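# Hang the low-shelf towel over the rail

## Task

Pick up the towel lying on the low shelf and drape it across the rail so that a substantial portion hangs down on both sides. The rail must still be upright afterwards, and the robot must neither topple nor finish leaning; either of those counts as failure. At the end, open the gripper(s) and withdraw the robot from the towel and rail.

## Robot and tools

ROBOT. LinearBot: an omnidirectional wheeled base with a column about 1.7 m high. A carriage rides the column (lift_m) and holds two identical six-joint arms, left and right, each ending in a two-finger gripper. Arm bases sit roughly 0.57 m + lift_m above the floor; carriage parts hang about 0.15 m lower. A hand reaches up to 0.78 m from its shoulder but only about 0.38 m below its arm base. The hand is about 0.16 m long, 0.1 m wide (0.14 m opened). Parked arm joints 1-6: 0, 0.05, 0.05, 1.45, 0, 0; parked, the robot is about 0.85 m wide by 0.65 m long.

CAMERAS. carriage_camera is fixed on the carriage, facing forward and tilted about 20 degrees down. left_wrist_camera and right_wrist_camera look out beyond their fingertips. Calibration matrices map the base frame into each camera frame (OpenCV conventions, 896x504 images).

FRAMES. All positions are metres. Base frame: origin on the floor beneath the base centre, x forward, y left, z up. left_hand and right_hand are reported in this frame as the midpoint between the finger pads, with quat_wxyz giving orientation (hand z along the fingers, y the opening direction). base_odometry is in the odometry frame (the base frame where the scene began); it counts wheel rotation, so slip shows up as travel; heading in rad, positive left, -3.142 to 3.142.

TOOL move. One action per call. Arguments:
- base: an object with exactly one key, each a relative offset from where the base last reported itself: translate_m (metres, forward +, -2 to 2), strafe_m (metres, left +, -2 to 2) or rotate_rad (radians, counter-clockwise +, -6.3 to 6.3).
- joints: an object of absolute targets keyed by joint name, any subset, shared in one object for both arms. lift_m 0 to 1 m. For each of left_ and right_: joint1_rad -2.617 to 3.054 (turn about vertical, 0 forward, + left); joint2_rad 0 to 3.141 (shoulder: 0 upper arm back and level, 1.57 vertical, 3.14 forward level); joint3_rad 0 to 3.141 (elbow: 0 folded, 3.14 straight); joint4_rad -1.57 to 1.57 (wrist pitch, + raises fingertips); joint5_rad -1.57 to 1.57 (wrist yaw, + turns fingertips to the right, opposite to joint1); joint6_rad -2.094 to 2.094 (hand roll, + clockwise viewed from forearm); gripper_m 0 to 0.093 (pad gap in metres).
- speeds: optional top-speed caps for this action only: translate_m and strafe_m 0.02-0.5 m/s, rotate_rad 0.05-1.57 rad/s, lift_m 0.08-0.25 m/s (top of range is default).
- min_time_s: optional, 0.1-8 s, minimum duration of every arm and gripper motion in the action; useful for straighter, gentler arm paths.
- cameras: list of camera names or "all"; omitted or null gives all, [] gives none.
An action needs base, joints or both. Unknown keys make the call invalid; out-of-range values get it refused, and a refusal (or a stop) cancels any later move/wait/finished_scene calls in the same reply. An action lasts at most 15 s; a base drive times out after 14 s. A call with no action just reports state and images.

TOOL wait: seconds (0 to 10) plus optional cameras; commands nothing, returns state and images.
TOOL zoom_image: camera name and region [x0, y0, x1, y1] in image pixels, top-left origin, at most 504x504; gives a finer look at that camera's latest image.
TOOL read_manual: returns URDF licence texts only.
TOOL finished_scene: scene (the current scene's number); ends the scene irreversibly, so the towel must stay hung without the robot.

RESULTS. The move line reads done when all motions finished, otherwise the worst status. Per-motion words: done (base: wheels turned fully, slip possible), off_target (resting short and maybe still pushing), contact_stop or time_out (target dropped, holding in place), not_followed (arm targets withheld by a self-collision check; fix by sending one arm its current readings with joint 1 swung away, then the other arm in a later call), limit_stop_at_motor_heat (resend target). on_its_own lists uncommanded behaviour; held at there is a target, not a reading. motor_effort gives percent of maximum with peak in brackets; a lift effort that keeps falling while lowering means a hand rests on something. Joint torques are noisy and wrap at ±28 N m for joints 1-3. Gripper readings run a little wide in free air, read 0.000-0.002 when closed on nothing and slightly under the object width when gripping; to release, command well above the reading. Joints omitted from an action may keep pushing toward old targets.

CAUTIONS. Hand readings can be off, especially far out; the real hand usually sits lower, and joints may stop short or overshoot. Arms have no contact stop and keep pressing when blocked, then snap to target once free. The base stops on wheel strain but ignores the arms, and can shove loose furniture; back off about 0.2 m the way you came to free it, and never reverse under a table edge until the column hits. Tipping risk rises with a high carriage, outstretched or loaded arms, pushing or pulling, and abrupt stops; only images reveal a lean. Never let the arms strike or squeeze each other. Outstretched arms heat up (MOTOR HOT at 75 °C; at 100 °C the arm goes limp and drops its load for 30-60 s); park arms to cool. Avoid dropping the towel in motion, slamming, hard collisions, knocking the rail over or lifting wheels off the floor. The scene keeps running while you think, holding the last command.

Each tool is called after "Emit:" as name([rows], argument=value, ...), one row to a line, values as JSON.

## Session

Emit:
move()

Scene clock: 0.00 s.
Joint torques (N m): no reading
base_odometry: x=+0.000 y=+0.000 heading=+0.000
base_status: not commanded
joint_positions: lift_m=+0.300 left_joint1_rad=-0.008 left_joint2_rad=+0.036 left_joint3_rad=+0.049 left_joint4_rad=+1.462 left_joint5_rad=+0.046 left_joint6_rad=+0.033 left_gripper_m=+0.09396 right_joint1_rad=+0.002 right_joint2_rad=+0.046 right_joint3_rad=+0.038 right_joint4_rad=+1.456 right_joint5_rad=-0.001 right_joint6_rad=+0.034 right_gripper_m=+0.09396
joint_status: not commanded
motor_effort: lift_m=+23 drive_wheels=+1
left_hand: x=+0.2445 y=+0.2948 z=+1.3220 quat_wxyz=(+0.999, +0.024, +0.047, +0.011) (m; base frame)
right_hand: x=+0.2527 y=-0.3027 z=+1.3189 quat_wxyz=(+0.998, +0.001, +0.061, +0.018) (m; base frame)
pictures: carriage_camera, left_wrist_camera, right_wrist_camera

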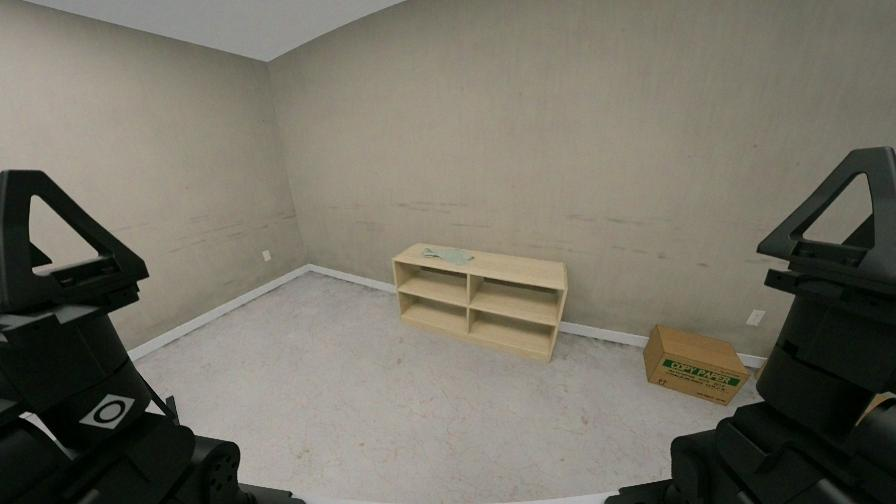

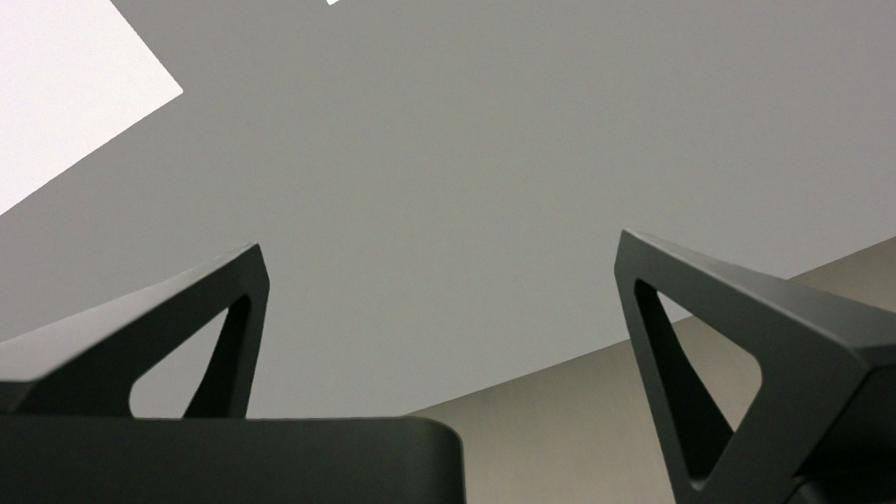

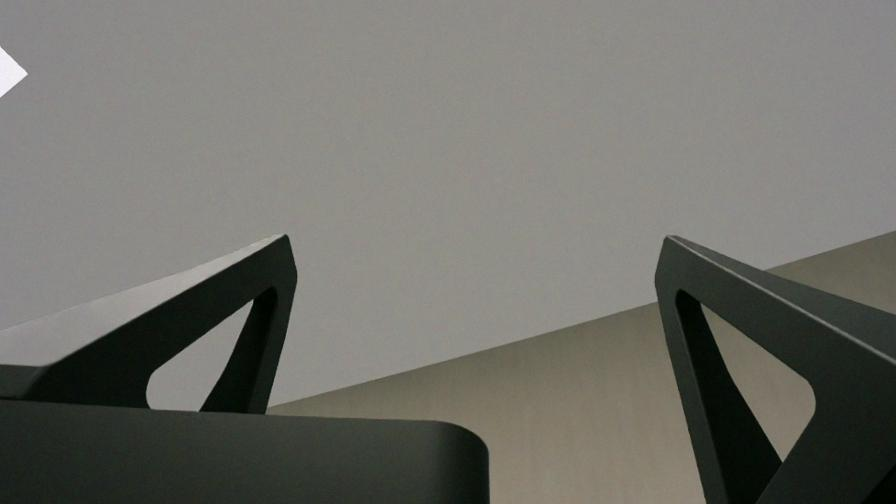

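Emit:
zoom_image(camera="carriage_camera", region=[360, 210, 600, 370])

Emit:
move(base={"rotate_rad": -1.3}, cameras=["carriage_camera"])

Scaled by 2.100 from the camera's 896x504 image, which has a finer 1280x720 frame.

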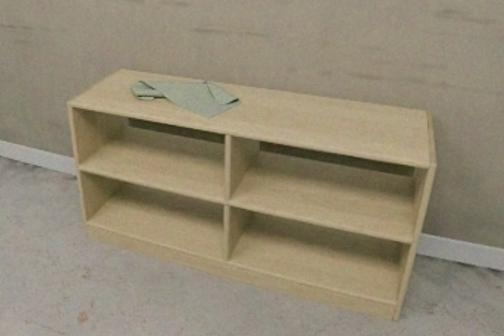

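Scene clock: 5.37 s.
Joint torques (N m): left_arm=[-0.29 3.85 5.64 -0.26 0.01 -0.08] | right_arm=[-0.28 3.81 5.96 -0.16 0.07 0.06]
move: done
base_odometry: x=+0.000 y=+0.000 heading=-1.300
base_status: done
joint_positions: lift_m=+0.300 left_joint1_rad=-0.008 left_joint2_rad=+0.036 left_joint3_rad=+0.049 left_joint4_rad=+1.462 left_joint5_rad=+0.046 left_joint6_rad=+0.033 left_gripper_m=+0.09396 right_joint1_rad=+0.002 right_joint2_rad=+0.046 right_joint3_rad=+0.038 right_joint4_rad=+1.456 right_joint5_rad=-0.001 right_joint6_rad=+0.034 right_gripper_m=+0.09396
joint_status: not commanded
motor_effort: lift_m=+23(23) drive_wheels=+6(14)
left_hand: x=+0.2445 y=+0.2948 z=+1.3220 quat_wxyz=(+0.999, +0.024, +0.047, +0.011) (m; base frame)
right_hand: x=+0.2527 y=-0.3027 z=+1.3189 quat_wxyz=(+0.998, +0.001, +0.061, +0.018) (m; base frame)
pictures: carriage_camera

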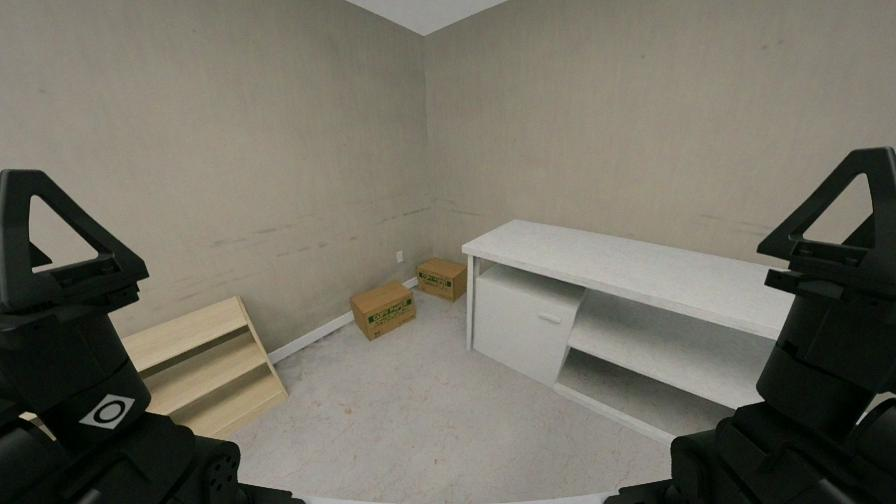

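Emit:
move(base={"rotate_rad": -1.4}, cameras=["carriage_camera"])

Emit:
move(base={"rotate_rad": -1.4}, cameras=["carriage_camera"])

Scene clock: 11.37 s.
Joint torques (N m): left_arm=[-0.27 3.9 5.74 -0.22 0.03 -0.08] | right_arm=[-0.17 3.78 6 -0.18 0.06 0.06]
move: done
base_odometry: x=+0.000 y=+0.000 heading=-2.699
base_status: done
joint_positions: lift_m=+0.300 left_joint1_rad=-0.008 left_joint2_rad=+0.036 left_joint3_rad=+0.049 left_joint4_rad=+1.461 left_joint5_rad=+0.046 left_joint6_rad=+0.033 left_gripper_m=+0.09397 right_joint1_rad=+0.002 right_joint2_rad=+0.046 right_joint3_rad=+0.038 right_joint4_rad=+1.456 right_joint5_rad=-0.001 right_joint6_rad=+0.034 right_gripper_m=+0.09397
joint_status: not commanded
motor_effort: lift_m=+23(23) drive_wheels=+6(13)
left_hand: x=+0.2446 y=+0.2948 z=+1.3220 quat_wxyz=(+0.999, +0.024, +0.047, +0.011) (m; base frame)
right_hand: x=+0.2527 y=-0.3027 z=+1.3189 quat_wxyz=(+0.998, +0.001, +0.061, +0.018) (m; base frame)
pictures: carriage_camera

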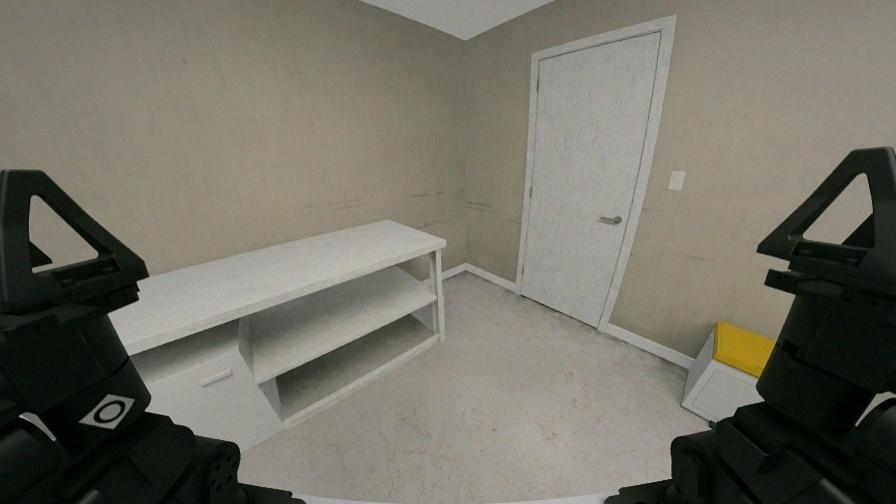

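Scene clock: 14.30 s.
Joint torques (N m): left_arm=[-0.28 3.9 5.71 -0.2 0 -0.09] | right_arm=[-0.21 3.81 5.98 -0.17 0.06 0.06]
move: done
base_odometry: x=+0.000 y=+0.000 heading=+2.185
base_status: done
joint_positions: lift_m=+0.300 left_joint1_rad=-0.008 left_joint2_rad=+0.036 left_joint3_rad=+0.049 left_joint4_rad=+1.461 left_joint5_rad=+0.046 left_joint6_rad=+0.033 left_gripper_m=+0.09398 right_joint1_rad=+0.002 right_joint2_rad=+0.046 right_joint3_rad=+0.038 right_joint4_rad=+1.456 right_joint5_rad=-0.001 right_joint6_rad=+0.034 right_gripper_m=+0.09398
joint_status: not commanded
motor_effort: lift_m=+23(23) drive_wheels=+6(12)
left_hand: x=+0.2447 y=+0.2948 z=+1.3219 quat_wxyz=(+0.999, +0.024, +0.048, +0.011) (m; base frame)
right_hand: x=+0.2527 y=-0.3027 z=+1.3189 quat_wxyz=(+0.998, +0.001, +0.061, +0.018) (m; base frame)
pictures: carriage_camera

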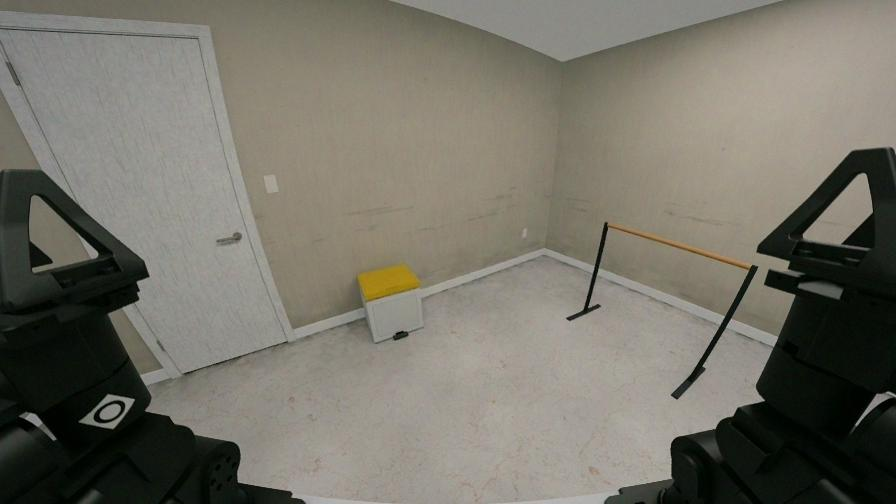

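Emit:
move(base={"rotate_rad": -2.613}, cameras=["carriage_camera"])

Emit:
move(base={"strafe_m": 0.72}, cameras=["carriage_camera"])

Emit:
move(base={"translate_m": 0.7}, cameras=["carriage_camera"])

Scene clock: 48.97 s.
Joint torques (N m): left_arm=[-0.28 3.9 5.7 -0.22 0.01 -0.1] | right_arm=[-0.17 3.79 6 -0.17 0.07 0.06]
move: done
base_odometry: x=+0.000 y=+0.000 heading=-0.428
base_status: done
joint_positions: lift_m=+0.300 left_joint1_rad=-0.008 left_joint2_rad=+0.036 left_joint3_rad=+0.049 left_joint4_rad=+1.461 left_joint5_rad=+0.046 left_joint6_rad=+0.033 left_gripper_m=+0.09398 right_joint1_rad=+0.002 right_joint2_rad=+0.046 right_joint3_rad=+0.038 right_joint4_rad=+1.455 right_joint5_rad=-0.001 right_joint6_rad=+0.034 right_gripper_m=+0.09398
joint_status: not commanded
motor_effort: lift_m=+23(23) drive_wheels=+6(14)
left_hand: x=+0.2447 y=+0.2948 z=+1.3219 quat_wxyz=(+0.999, +0.024, +0.048, +0.011) (m; base frame)
right_hand: x=+0.2528 y=-0.3027 z=+1.3189 quat_wxyz=(+0.998, +0.001, +0.061, +0.018) (m; base frame)
pictures: carriage_camera

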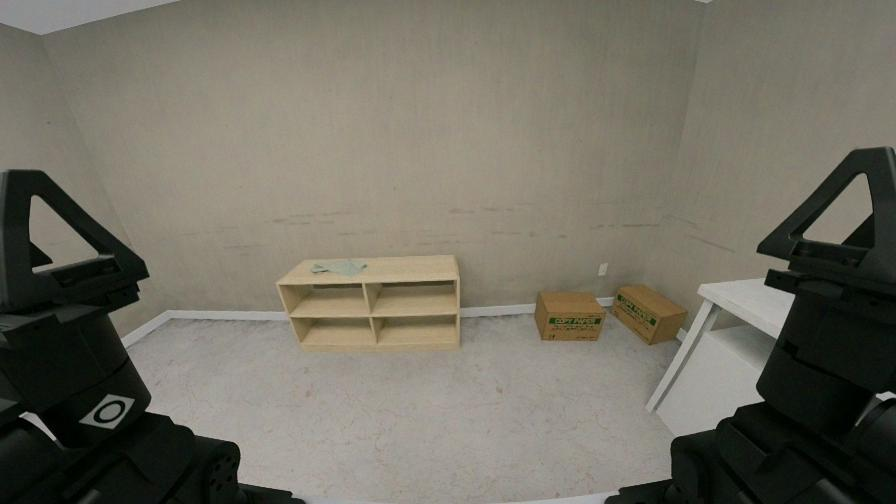

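Scene clock: 52.63 s.
Joint torques (N m): left_arm=[-0.34 3.92 5.67 -0.24 0.03 -0.07] | right_arm=[-0.17 3.82 6.01 -0.17 0.05 0.07]
move: done
base_odometry: x=+0.300 y=+0.655 heading=-0.429
base_status: done
joint_positions: lift_m=+0.300 left_joint1_rad=-0.009 left_joint2_rad=+0.036 left_joint3_rad=+0.049 left_joint4_rad=+1.461 left_joint5_rad=+0.046 left_joint6_rad=+0.033 left_gripper_m=+0.09398 right_joint1_rad=+0.002 right_joint2_rad=+0.046 right_joint3_rad=+0.038 right_joint4_rad=+1.455 right_joint5_rad=-0.001 right_joint6_rad=+0.034 right_gripper_m=+0.09398
joint_status: not commanded
motor_effort: lift_m=+23(23) drive_wheels=-7(18)
left_hand: x=+0.2447 y=+0.2948 z=+1.3219 quat_wxyz=(+0.999, +0.024, +0.048, +0.011) (m; base frame)
right_hand: x=+0.2528 y=-0.3026 z=+1.3189 quat_wxyz=(+0.998, +0.000, +0.061, +0.018) (m; base frame)
pictures: carriage_camera

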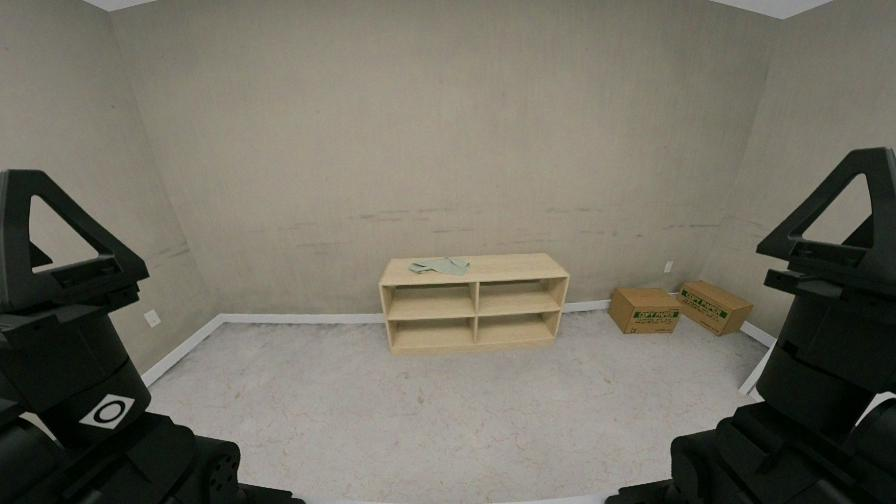

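Scene clock: 56.27 s.
Joint torques (N m): left_arm=[-0.29 3.89 5.71 -0.21 0 -0.1] | right_arm=[-0.17 3.95 5.94 -0.21 0.07 0.08]
move: done
base_odometry: x=+0.937 y=+0.364 heading=-0.428
base_status: done
joint_positions: lift_m=+0.300 left_joint1_rad=-0.009 left_joint2_rad=+0.036 left_joint3_rad=+0.049 left_joint4_rad=+1.461 left_joint5_rad=+0.046 left_joint6_rad=+0.033 left_gripper_m=+0.09398 right_joint1_rad=+0.002 right_joint2_rad=+0.046 right_joint3_rad=+0.038 right_joint4_rad=+1.456 right_joint5_rad=-0.001 right_joint6_rad=+0.034 right_gripper_m=+0.09398
joint_status: not commanded
motor_effort: lift_m=+23(23) drive_wheels=-3(12)
left_hand: x=+0.2448 y=+0.2948 z=+1.3219 quat_wxyz=(+0.999, +0.024, +0.048, +0.011) (m; base frame)
right_hand: x=+0.2527 y=-0.3026 z=+1.3189 quat_wxyz=(+0.998, +0.000, +0.061, +0.018) (m; base frame)
pictures: carriage_camera

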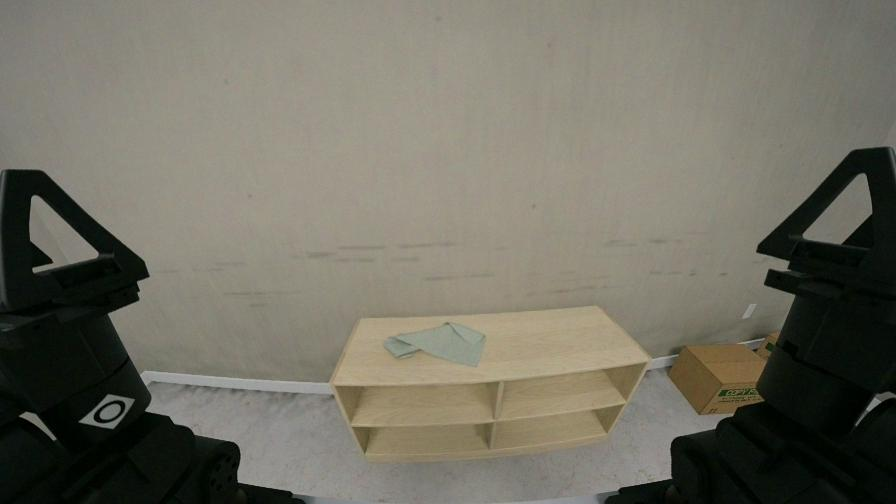

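Emit:
zoom_image(camera="carriage_camera", region=[320, 290, 540, 410])

Scaled by 2.291 from the camera's 896x504 image, which has a finer 1280x720 frame.

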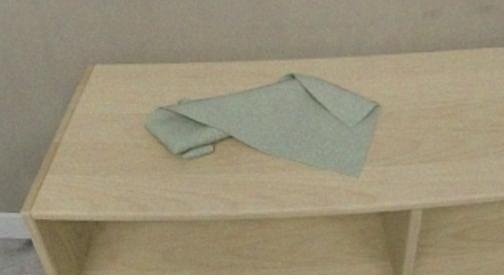

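Emit:
move(base={"rotate_rad": 0.027}, cameras=[])

Emit:
move(base={"translate_m": 0.2}, speeds={"translate_m": 0.2}, cameras=["carriage_camera"])

Scene clock: 76.73 s.
Joint torques (N m): left_arm=[-0.32 3.96 5.65 -0.21 0.01 -0.07] | right_arm=[-0.18 3.81 6 -0.17 0.07 0.07]
move: done
base_odometry: x=+0.937 y=+0.364 heading=-0.402
base_status: done
joint_positions: lift_m=+0.300 left_joint1_rad=-0.009 left_joint2_rad=+0.036 left_joint3_rad=+0.049 left_joint4_rad=+1.461 left_joint5_rad=+0.046 left_joint6_rad=+0.033 left_gripper_m=+0.09398 right_joint1_rad=+0.002 right_joint2_rad=+0.046 right_joint3_rad=+0.038 right_joint4_rad=+1.456 right_joint5_rad=-0.001 right_joint6_rad=+0.034 right_gripper_m=+0.09398
joint_status: not commanded
motor_effort: lift_m=+23(23) drive_wheels=-7(7)
left_hand: x=+0.2448 y=+0.2948 z=+1.3219 quat_wxyz=(+0.999, +0.024, +0.048, +0.011) (m; base frame)
right_hand: x=+0.2527 y=-0.3026 z=+1.3189 quat_wxyz=(+0.998, +0.000, +0.061, +0.018) (m; base frame)
pictures: none
No camera images: "cameras" was empty.

Scene clock: 78.93 s.
Joint torques (N m): left_arm=[-0.25 3.92 5.68 -0.21 0 -0.09] | right_arm=[-0.16 3.84 5.94 -0.21 0.07 0.07]
move: done
base_odometry: x=+1.121 y=+0.286 heading=-0.401
base_status: done
joint_positions: lift_m=+0.300 left_joint1_rad=-0.009 left_joint2_rad=+0.036 left_joint3_rad=+0.049 left_joint4_rad=+1.461 left_joint5_rad=+0.046 left_joint6_rad=+0.033 left_gripper_m=+0.09398 right_joint1_rad=+0.002 right_joint2_rad=+0.046 right_joint3_rad=+0.038 right_joint4_rad=+1.457 right_joint5_rad=-0.001 right_joint6_rad=+0.034 right_gripper_m=+0.09398
joint_status: not commanded
motor_effort: lift_m=+23(23) drive_wheels=-6(16)
left_hand: x=+0.2448 y=+0.2948 z=+1.3219 quat_wxyz=(+0.999, +0.024, +0.048, +0.011) (m; base frame)
right_hand: x=+0.2524 y=-0.3026 z=+1.3190 quat_wxyz=(+0.998, +0.000, +0.061, +0.018) (m; base frame)
pictures: carriage_camera

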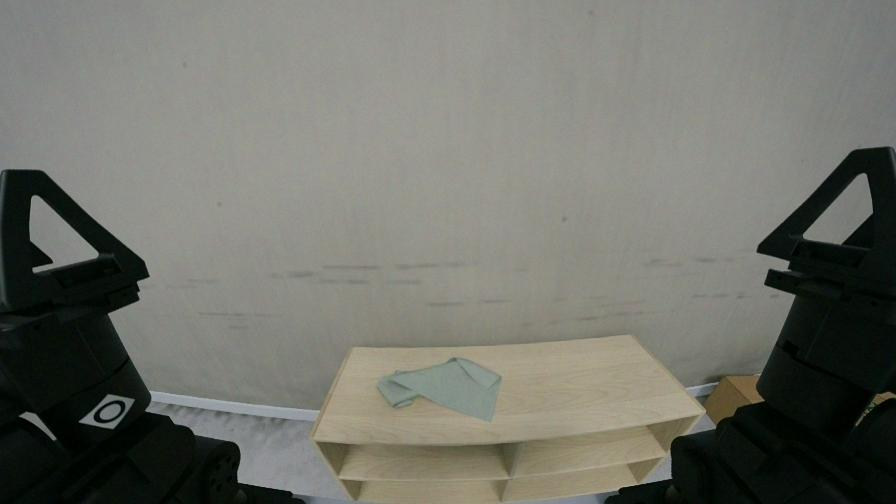

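Emit:
zoom_image(camera="carriage_camera", region=[350, 330, 530, 440])

Scaled by 2.800 from the camera's 896x504 image, which has a finer 1280x720 frame.

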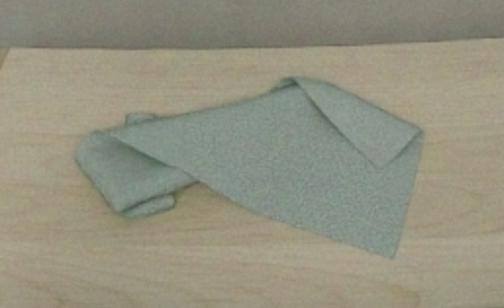

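Emit:
move(joints={"right_joint1_rad": 0.5, "right_joint4_rad": -0.4}, cameras=["right_wrist_camera", "carriage_camera"])

Scene clock: 106.80 s.
Joint torques (N m): left_arm=[-0.27 3.92 5.71 -0.21 -0.02 -0.09] | right_arm=[-0.47 1.68 8.17 2.15 0.08 0.08]
move: not_followed
base_odometry: x=+1.121 y=+0.286 heading=-0.401
base_status: not commanded
joint_positions: lift_m=+0.300 left_joint1_rad=-0.009 left_joint2_rad=+0.036 left_joint3_rad=+0.049 left_joint4_rad=+1.461 left_joint5_rad=+0.046 left_joint6_rad=+0.033 left_gripper_m=+0.09398 right_joint1_rad=+0.472 right_joint2_rad=+0.046 right_joint3_rad=+0.036 right_joint4_rad=-0.200 right_joint5_rad=-0.002 right_joint6_rad=+0.034 right_gripper_m=+0.09398
joint_status: right_joint1_rad not_followed (moved +0.470 of +0.498); right_joint4_rad not_followed (moved -1.656 of -1.857)
motor_effort: lift_m=+23(23) drive_wheels=+7(7)
left_hand: x=+0.2448 y=+0.2948 z=+1.3219 quat_wxyz=(+0.999, +0.024, +0.048, +0.011) (m; base frame)
right_hand: x=+0.4366 y=-0.1925 z=+1.0230 quat_wxyz=(+0.609, -0.169, +0.759, +0.158) (m; base frame)
pictures: carriage_camera, right_wrist_camera
joint command not followed: on one or more control steps a check withheld the commanded joint targets of the right arm, and it was not sent them on those steps. On the call's last step the targets were still withheld.
cause: the commanded joint targets, or the way to them, would bring two parts of the arm too close to each other (its upper arm (the part past joint 2) and its wrist (the part past joint 5), with the joints from right_joint3_rad to right_joint5_rad between them).
camera_calibration:
right_wrist_camera: T_world_to_cam=[[0.495209, -0.866159, -0.0673554, -0.304705], [-0.657249, -0.322809, -0.681041, 0.933501], [0.568147, 0.381527, -0.729141, 0.697914], [0, 0, 0, 1]] pos_world=[0.367918, -0.228854, 1.12411]

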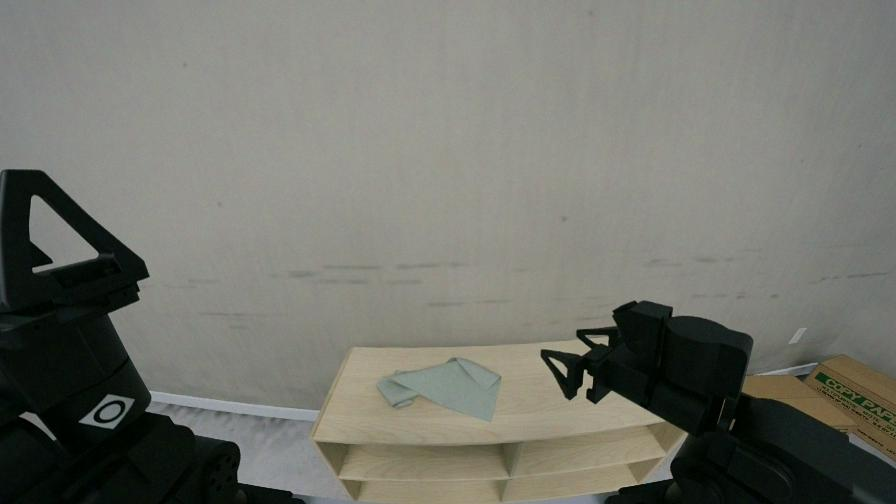

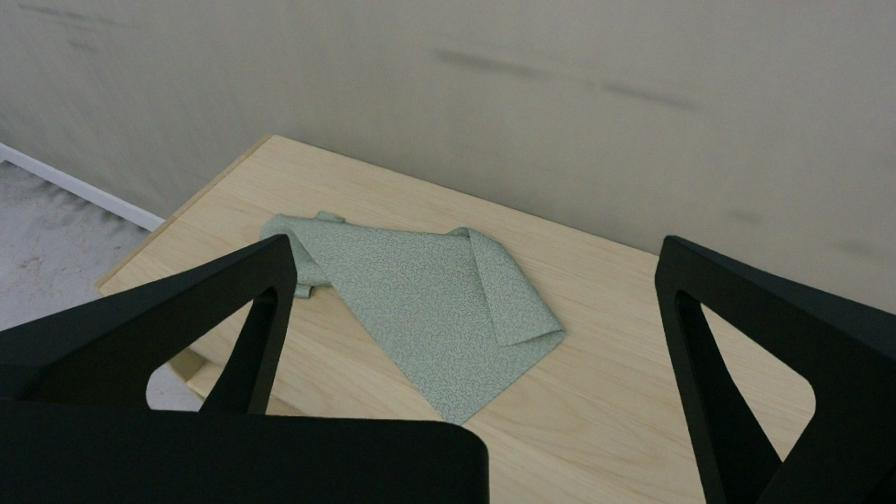

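Emit:
zoom_image(camera="right_wrist_camera", region=[230, 180, 610, 440])

Scaled by 1.326 from the camera's 896x504 image, which has a finer 1280x720 frame.

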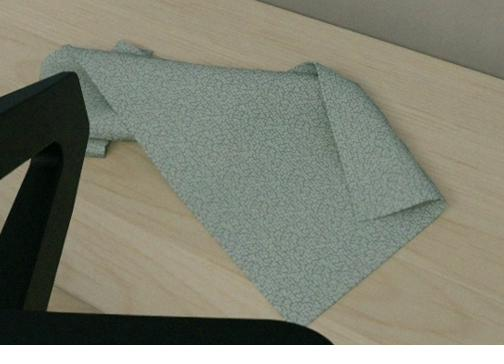

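Emit:
move(joints={"right_joint1_rad": 0.556, "right_joint2_rad": 2.666, "right_joint3_rad": 1.656, "right_joint4_rad": -0.56, "right_joint5_rad": 0, "right_joint6_rad": 0.14}, min_time_s=3, cameras=["right_wrist_camera", "carriage_camera"])

Scene clock: 145.17 s.
Joint torques (N m): left_arm=[-0.34 3.9 5.65 -0.22 0.01 -0.08] | right_arm=[0.51 -12.26 6.19 0.18 0.11 0.23]
move: done
base_odometry: x=+1.121 y=+0.286 heading=-0.401
base_status: not commanded
joint_positions: lift_m=+0.300 left_joint1_rad=-0.009 left_joint2_rad=+0.036 left_joint3_rad=+0.049 left_joint4_rad=+1.461 left_joint5_rad=+0.046 left_joint6_rad=+0.033 left_gripper_m=+0.09398 right_joint1_rad=+0.549 right_joint2_rad=+2.641 right_joint3_rad=+1.640 right_joint4_rad=-0.544 right_joint5_rad=-0.002 right_joint6_rad=+0.126 right_gripper_m=+0.09398
joint_status: all done
motor_effort: lift_m=+23(23) drive_wheels=+7(7)
left_hand: x=+0.2448 y=+0.2948 z=+1.3219 quat_wxyz=(+0.999, +0.024, +0.048, +0.011) (m; base frame)
right_hand: x=+0.5966 y=-0.0728 z=+0.7117 quat_wxyz=(+0.012, -0.210, +0.978, +0.005) (m; base frame)
pictures: carriage_camera, right_wrist_camera
held back during your reply time (right arm), on 90 control steps: two parts of the arm were too close to each other, or the arm's last command would have brought them too close.
led back after a hold (right arm): the arm was led back toward your command in small steps, so it may still be short of it.
joint command not followed: on one or more control steps a check withheld the commanded joint targets of the right arm, and it was not sent them on those steps.
cause: the commanded joint targets, or the way to them, would bring two parts of the arm too close to each other (its upper arm (the part past joint 2) and its wrist (the part past joint 5), with the joints from right_joint3_rad to right_joint5_rad between them).
camera_calibration:
carriage_camera: T_world_to_cam=[[-0.00559344, -0.999683, -0.0245389, 0.0358514], [-0.377647, 0.0248338, -0.925616, 1.2686], [0.925933, 0.00408966, -0.377667, 0.352306], [0, 0, 0, 1]] pos_world=[0.153073, 0.00289509, 1.30817]
right_wrist_camera: T_world_to_cam=[[0.390362, -0.918413, -0.0642981, -0.244671], [-0.752037, -0.358374, 0.55318, 0.0408669], [-0.531091, -0.167586, -0.830576, 1.02238], [0, 0, 0, 1]] pos_world=[0.669221, -0.0387266, 0.810827]

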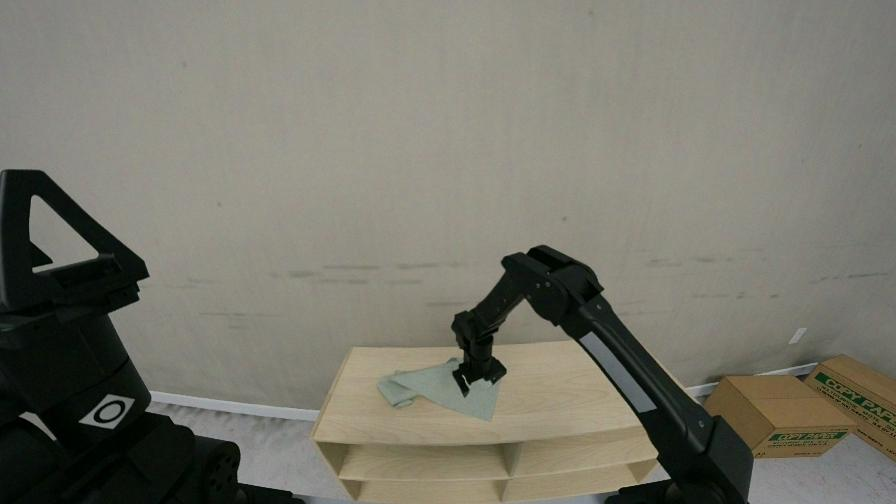

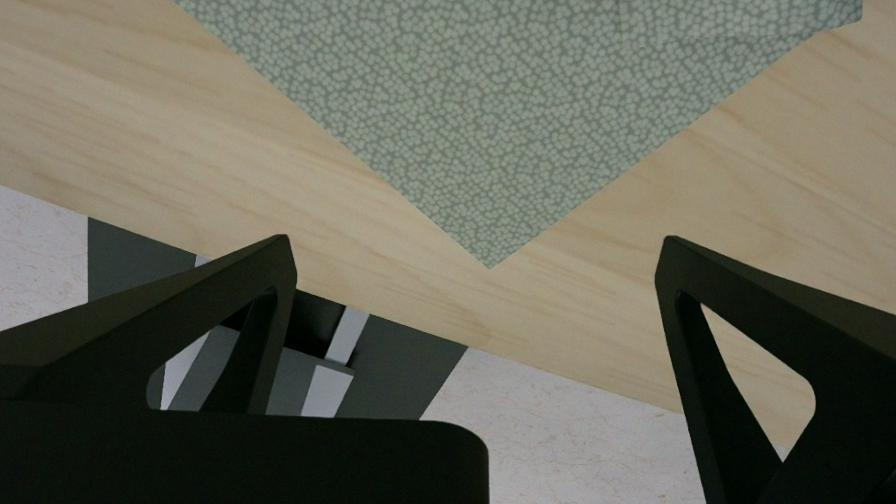

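Emit:
move(joints={"right_joint1_rad": 0.56, "right_joint2_rad": 2.636, "right_joint3_rad": 1.591, "right_joint4_rad": -0.55, "right_joint6_rad": 0.15, "lift_m": 0.25}, min_time_s=1, cameras=["right_wrist_camera"])

Scene clock: 158.03 s.
Joint torques (N m): left_arm=[-0.31 3.85 5.63 -0.2 -0.02 -0.08] | right_arm=[0.46 -15.19 3.74 0.24 0.1 0.17]
move: done
base_odometry: x=+1.121 y=+0.286 heading=-0.401
base_status: not commanded
joint_positions: lift_m=+0.250 left_joint1_rad=-0.009 left_joint2_rad=+0.036 left_joint3_rad=+0.049 left_joint4_rad=+1.461 left_joint5_rad=+0.046 left_joint6_rad=+0.033 left_gripper_m=+0.09398 right_joint1_rad=+0.553 right_joint2_rad=+2.646 right_joint3_rad=+1.600 right_joint4_rad=-0.547 right_joint5_rad=-0.002 right_joint6_rad=+0.136 right_gripper_m=+0.09398
joint_status: all done
motor_effort: lift_m=+20(20) drive_wheels=+7(7)
left_hand: x=+0.2448 y=+0.2948 z=+1.2723 quat_wxyz=(+0.999, +0.024, +0.048, +0.011) (m; base frame)
right_hand: x=+0.5792 y=-0.0812 z=+0.6527 quat_wxyz=(-0.011, -0.207, +0.978, -0.003) (m; base frame)
pictures: right_wrist_camera
camera_calibration:
right_wrist_camera: T_world_to_cam=[[0.383311, -0.921859, -0.0569939, -0.250316], [-0.730298, -0.340282, 0.592345, 0.0207322], [-0.565453, -0.18543, -0.803666, 0.963715], [0, 0, 0, 1]] pos_world=[0.656025, -0.0449998, 0.747958]

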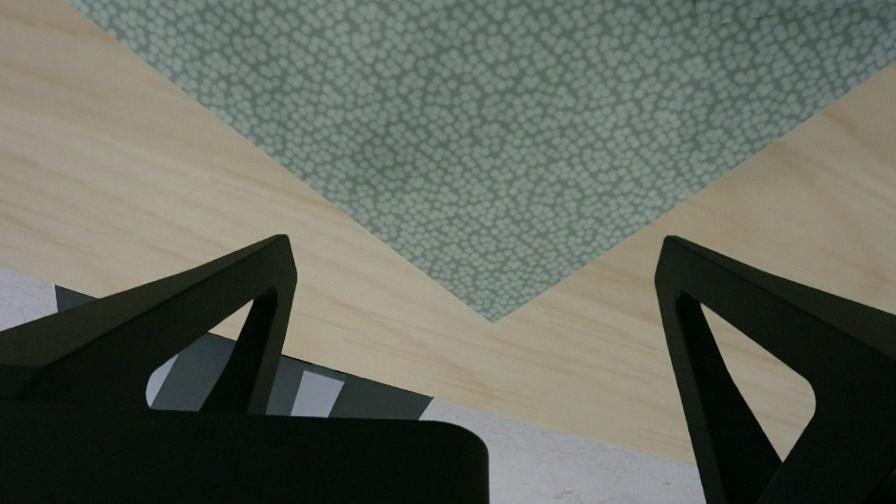

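Emit:
move(joints={"lift_m": 0.235}, speeds={"lift_m": 0.08}, cameras=["right_wrist_camera"])

Emit:
move(joints={"lift_m": 0.23}, speeds={"lift_m": 0.08}, cameras=["right_wrist_camera"])

Scene clock: 163.17 s.
Joint torques (N m): left_arm=[-0.31 3.89 5.74 -0.22 0.02 -0.09] | right_arm=[0.43 -14.94 3.85 0.21 0.11 0.21]
move: done
base_odometry: x=+1.121 y=+0.286 heading=-0.401
base_status: not commanded
joint_positions: lift_m=+0.235 left_joint1_rad=-0.009 left_joint2_rad=+0.036 left_joint3_rad=+0.049 left_joint4_rad=+1.461 left_joint5_rad=+0.046 left_joint6_rad=+0.033 left_gripper_m=+0.09398 right_joint1_rad=+0.553 right_joint2_rad=+2.646 right_joint3_rad=+1.596 right_joint4_rad=-0.547 right_joint5_rad=-0.002 right_joint6_rad=+0.136 right_gripper_m=+0.09398
joint_status: all done
motor_effort: lift_m=+20(21) drive_wheels=-6(7)
left_hand: x=+0.2448 y=+0.2948 z=+1.2573 quat_wxyz=(+0.999, +0.024, +0.048, +0.011) (m; base frame)
right_hand: x=+0.5776 y=-0.0822 z=+0.6370 quat_wxyz=(-0.013, -0.207, +0.978, -0.004) (m; base frame)
pictures: right_wrist_camera
camera_calibration:
right_wrist_camera: T_world_to_cam=[[0.382758, -0.92213, -0.0563189, -0.251643], [-0.72831, -0.338689, 0.595697, 0.0254305], [-0.568385, -0.18699, -0.801232, 0.949972], [0, 0, 0, 1]] pos_world=[0.65479, -0.0457995, 0.731828]

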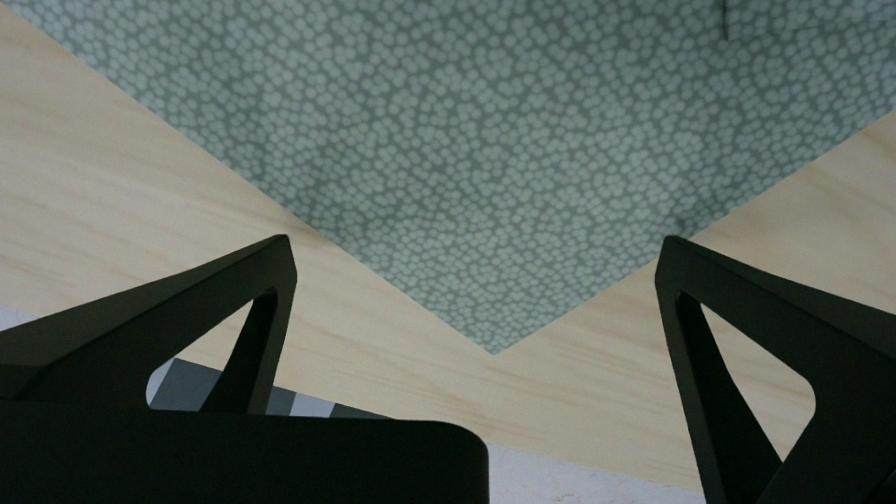

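Scene clock: 163.63 s.
Joint torques (N m): left_arm=[-0.34 3.95 5.7 -0.21 -0.01 -0.08] | right_arm=[0.36 -15.13 4.18 0.21 0.12 0.22]
move: done
base_odometry: x=+1.121 y=+0.286 heading=-0.401
base_status: not commanded
joint_positions: lift_m=+0.230 left_joint1_rad=-0.009 left_joint2_rad=+0.036 left_joint3_rad=+0.049 left_joint4_rad=+1.461 left_joint5_rad=+0.046 left_joint6_rad=+0.033 left_gripper_m=+0.09398 right_joint1_rad=+0.555 right_joint2_rad=+2.645 right_joint3_rad=+1.595 right_joint4_rad=-0.545 right_joint5_rad=+0.001 right_joint6_rad=+0.137 right_gripper_m=+0.09398
joint_status: all done
motor_effort: lift_m=+20(21) drive_wheels=-6(7)
left_hand: x=+0.2448 y=+0.2948 z=+1.2524 quat_wxyz=(+0.999, +0.024, +0.048, +0.011) (m; base frame)
right_hand: x=+0.5781 y=-0.0816 z=+0.6324 quat_wxyz=(-0.011, -0.208, +0.978, -0.004) (m; base frame)
pictures: right_wrist_camera
camera_calibration:
right_wrist_camera: T_world_to_cam=[[0.384077, -0.921689, -0.0545392, -0.25339], [-0.730163, -0.339358, 0.593041, 0.0314231], [-0.565108, -0.187951, -0.803323, 0.946055], [0, 0, 0, 1]] pos_world=[0.654888, -0.0450713, 0.727533]

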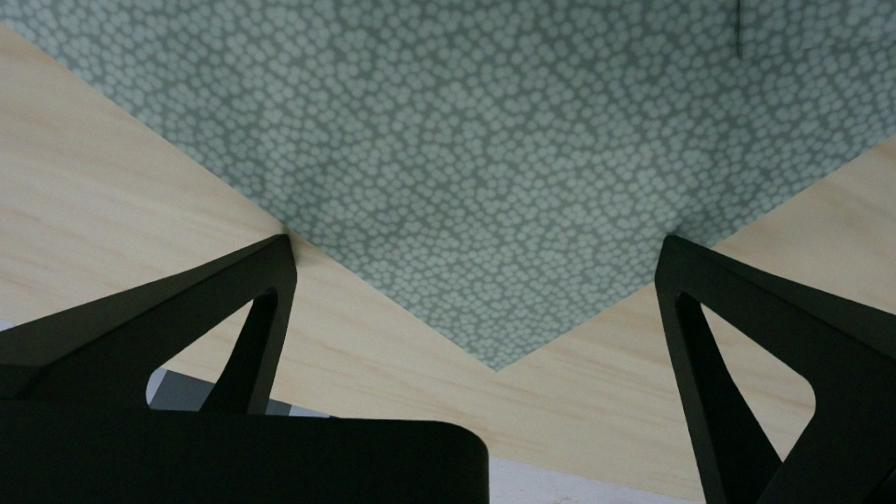

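Emit:
move(joints={"lift_m": 0.225}, speeds={"lift_m": 0.08}, cameras=["right_wrist_camera"])

Emit:
move(joints={"lift_m": 0.22}, speeds={"lift_m": 0.08}, cameras=["right_wrist_camera"])

Scene clock: 166.77 s.
Joint torques (N m): left_arm=[-0.28 3.92 5.68 -0.21 -0.01 -0.08] | right_arm=[0.23 -14.17 4.21 0.29 0.04 0.16]
move: done
base_odometry: x=+1.121 y=+0.286 heading=-0.401
base_status: not commanded
joint_positions: lift_m=+0.226 left_joint1_rad=-0.009 left_joint2_rad=+0.036 left_joint3_rad=+0.049 left_joint4_rad=+1.461 left_joint5_rad=+0.046 left_joint6_rad=+0.033 left_gripper_m=+0.09398 right_joint1_rad=+0.556 right_joint2_rad=+2.637 right_joint3_rad=+1.595 right_joint4_rad=-0.555 right_joint5_rad=+0.004 right_joint6_rad=+0.141 right_gripper_m=+0.09398
joint_status: all done
motor_effort: lift_m=+18(19) drive_wheels=-6(7)
left_hand: x=+0.2448 y=+0.2948 z=+1.2475 quat_wxyz=(+0.999, +0.024, +0.048, +0.011) (m; base frame)
right_hand: x=+0.5781 y=-0.0818 z=+0.6308 quat_wxyz=(-0.012, -0.206, +0.978, -0.007) (m; base frame)
pictures: right_wrist_camera
camera_calibration:
right_wrist_camera: T_world_to_cam=[[0.38099, -0.923213, -0.0502388, -0.254736], [-0.731175, -0.334106, 0.594774, 0.0321281], [-0.565889, -0.18987, -0.802321, 0.944348], [0, 0, 0, 1]] pos_world=[0.654939, -0.0451383, 0.725764]

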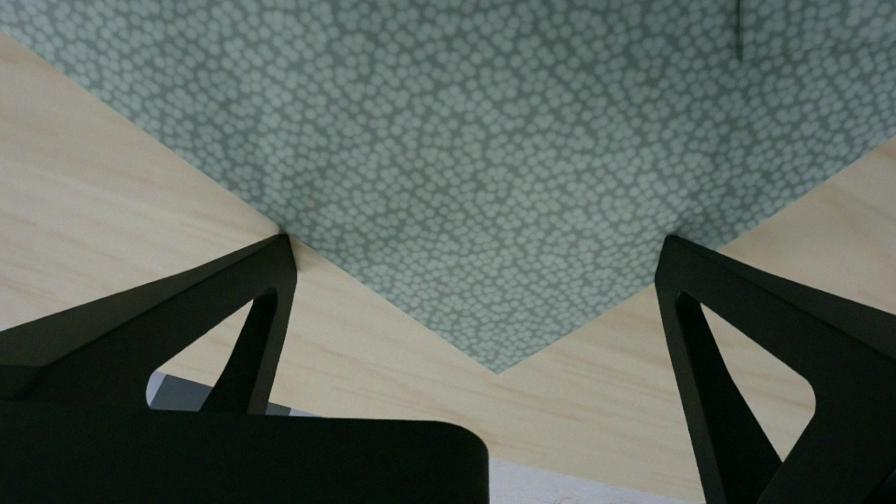

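Scene clock: 167.20 s.
Joint torques (N m): left_arm=[-0.25 3.96 5.72 -0.19 0.02 -0.09] | right_arm=[0.21 -13.29 4.27 0.44 0.04 0.16]
move: done
base_odometry: x=+1.121 y=+0.286 heading=-0.401
base_status: not commanded
joint_positions: lift_m=+0.221 left_joint1_rad=-0.009 left_joint2_rad=+0.036 left_joint3_rad=+0.049 left_joint4_rad=+1.461 left_joint5_rad=+0.046 left_joint6_rad=+0.033 left_gripper_m=+0.09398 right_joint1_rad=+0.556 right_joint2_rad=+2.626 right_joint3_rad=+1.595 right_joint4_rad=-0.570 right_joint5_rad=+0.004 right_joint6_rad=+0.142 right_gripper_m=+0.09398
joint_status: all done
motor_effort: lift_m=+18(18) drive_wheels=+7(7)
left_hand: x=+0.2448 y=+0.2948 z=+1.2425 quat_wxyz=(+0.999, +0.024, +0.048, +0.011) (m; base frame)
right_hand: x=+0.5780 y=-0.0819 z=+0.6305 quat_wxyz=(-0.013, -0.206, +0.978, -0.007) (m; base frame)
pictures: right_wrist_camera
camera_calibration:
right_wrist_camera: T_world_to_cam=[[0.380525, -0.923429, -0.049791, -0.254793], [-0.729955, -0.332983, 0.596899, 0.0302906], [-0.567774, -0.19079, -0.80077, 0.944113], [0, 0, 0, 1]] pos_world=[0.655108, -0.0450701, 0.72525]

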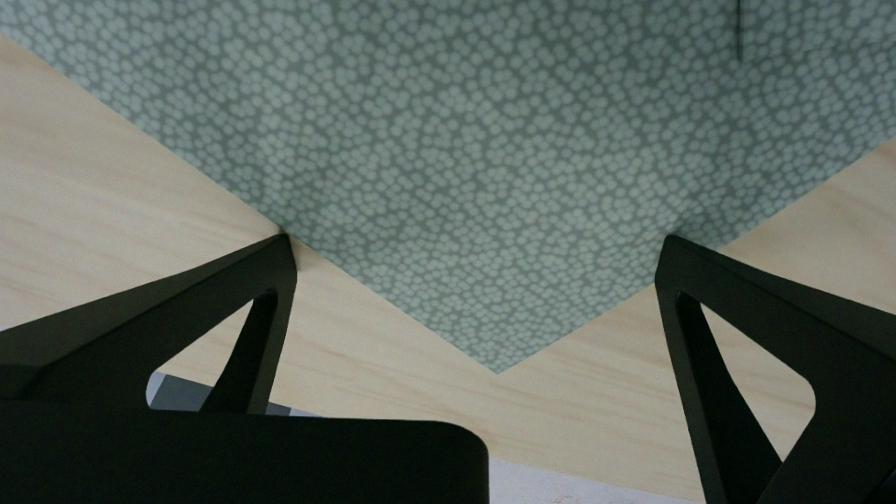

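Emit:
move(joints={"right_gripper_m": 0.04}, min_time_s=2, cameras=["right_wrist_camera"])

Emit:
move(joints={"right_gripper_m": 0.0}, min_time_s=2, cameras=["right_wrist_camera"])

Scene clock: 172.57 s.
Joint torques (N m): left_arm=[-0.28 3.88 5.75 -0.21 0 -0.1] | right_arm=[0.31 -13.24 4.29 0.44 -0.18 0.15]
move: done
base_odometry: x=+1.121 y=+0.286 heading=-0.401
base_status: not commanded
joint_positions: lift_m=+0.221 left_joint1_rad=-0.009 left_joint2_rad=+0.036 left_joint3_rad=+0.049 left_joint4_rad=+1.461 left_joint5_rad=+0.046 left_joint6_rad=+0.033 left_gripper_m=+0.09398 right_joint1_rad=+0.556 right_joint2_rad=+2.626 right_joint3_rad=+1.595 right_joint4_rad=-0.570 right_joint5_rad=+0.023 right_joint6_rad=+0.142 right_gripper_m=+0.04016
joint_status: all done
motor_effort: lift_m=+18(18) drive_wheels=+7(7)
left_hand: x=+0.2448 y=+0.2948 z=+1.2425 quat_wxyz=(+0.999, +0.024, +0.048, +0.011) (m; base frame)
right_hand: x=+0.5797 y=-0.0846 z=+0.6306 quat_wxyz=(-0.010, -0.206, +0.978, -0.016) (m; base frame)
pictures: right_wrist_camera
camera_calibration:
right_wrist_camera: T_world_to_cam=[[0.381426, -0.923867, -0.0313751, -0.270128], [-0.735653, -0.323923, 0.594885, 0.0359337], [-0.559758, -0.203824, -0.803198, 0.940373], [0, 0, 0, 1]] pos_world=[0.65585, -0.0462519, 0.725454]

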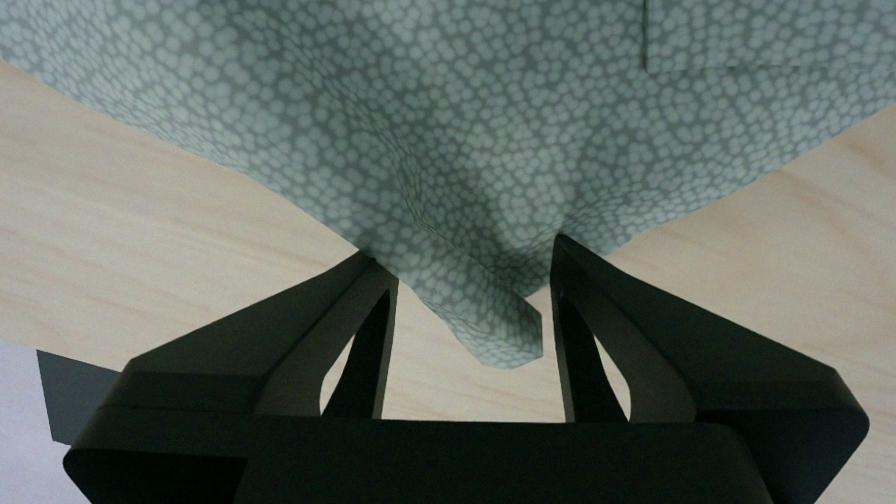

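Scene clock: 174.87 s.
Joint torques (N m): left_arm=[-0.23 3.86 5.74 -0.23 0.01 -0.08] | right_arm=[0.4 -13.46 4.29 0.43 -0.44 0.15]
move: done
base_odometry: x=+1.121 y=+0.286 heading=-0.401
base_status: not commanded
joint_positions: lift_m=+0.221 left_joint1_rad=-0.009 left_joint2_rad=+0.036 left_joint3_rad=+0.049 left_joint4_rad=+1.461 left_joint5_rad=+0.046 left_joint6_rad=+0.033 left_gripper_m=+0.09398 right_joint1_rad=+0.554 right_joint2_rad=+2.625 right_joint3_rad=+1.595 right_joint4_rad=-0.570 right_joint5_rad=+0.048 right_joint6_rad=+0.142 right_gripper_m=+0.00315
joint_status: all done
motor_effort: lift_m=+18(18) drive_wheels=+7(7)
left_hand: x=+0.2448 y=+0.2948 z=+1.2425 quat_wxyz=(+0.999, +0.024, +0.048, +0.011) (m; base frame)
right_hand: x=+0.5824 y=-0.0891 z=+0.6309 quat_wxyz=(-0.006, -0.205, +0.978, -0.028) (m; base frame)
pictures: right_wrist_camera
camera_calibration:
right_wrist_camera: T_world_to_cam=[[0.380225, -0.924869, -0.00686535, -0.290132], [-0.743707, -0.310143, 0.592209, 0.0438741], [-0.549845, -0.220067, -0.805755, 0.9356], [0, 0, 0, 1]] pos_world=[0.65738, -0.0488324, 0.72589]

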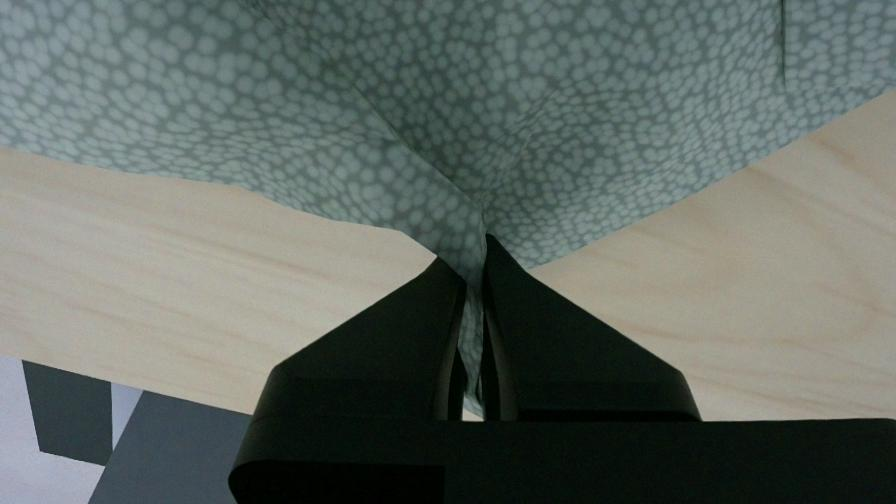

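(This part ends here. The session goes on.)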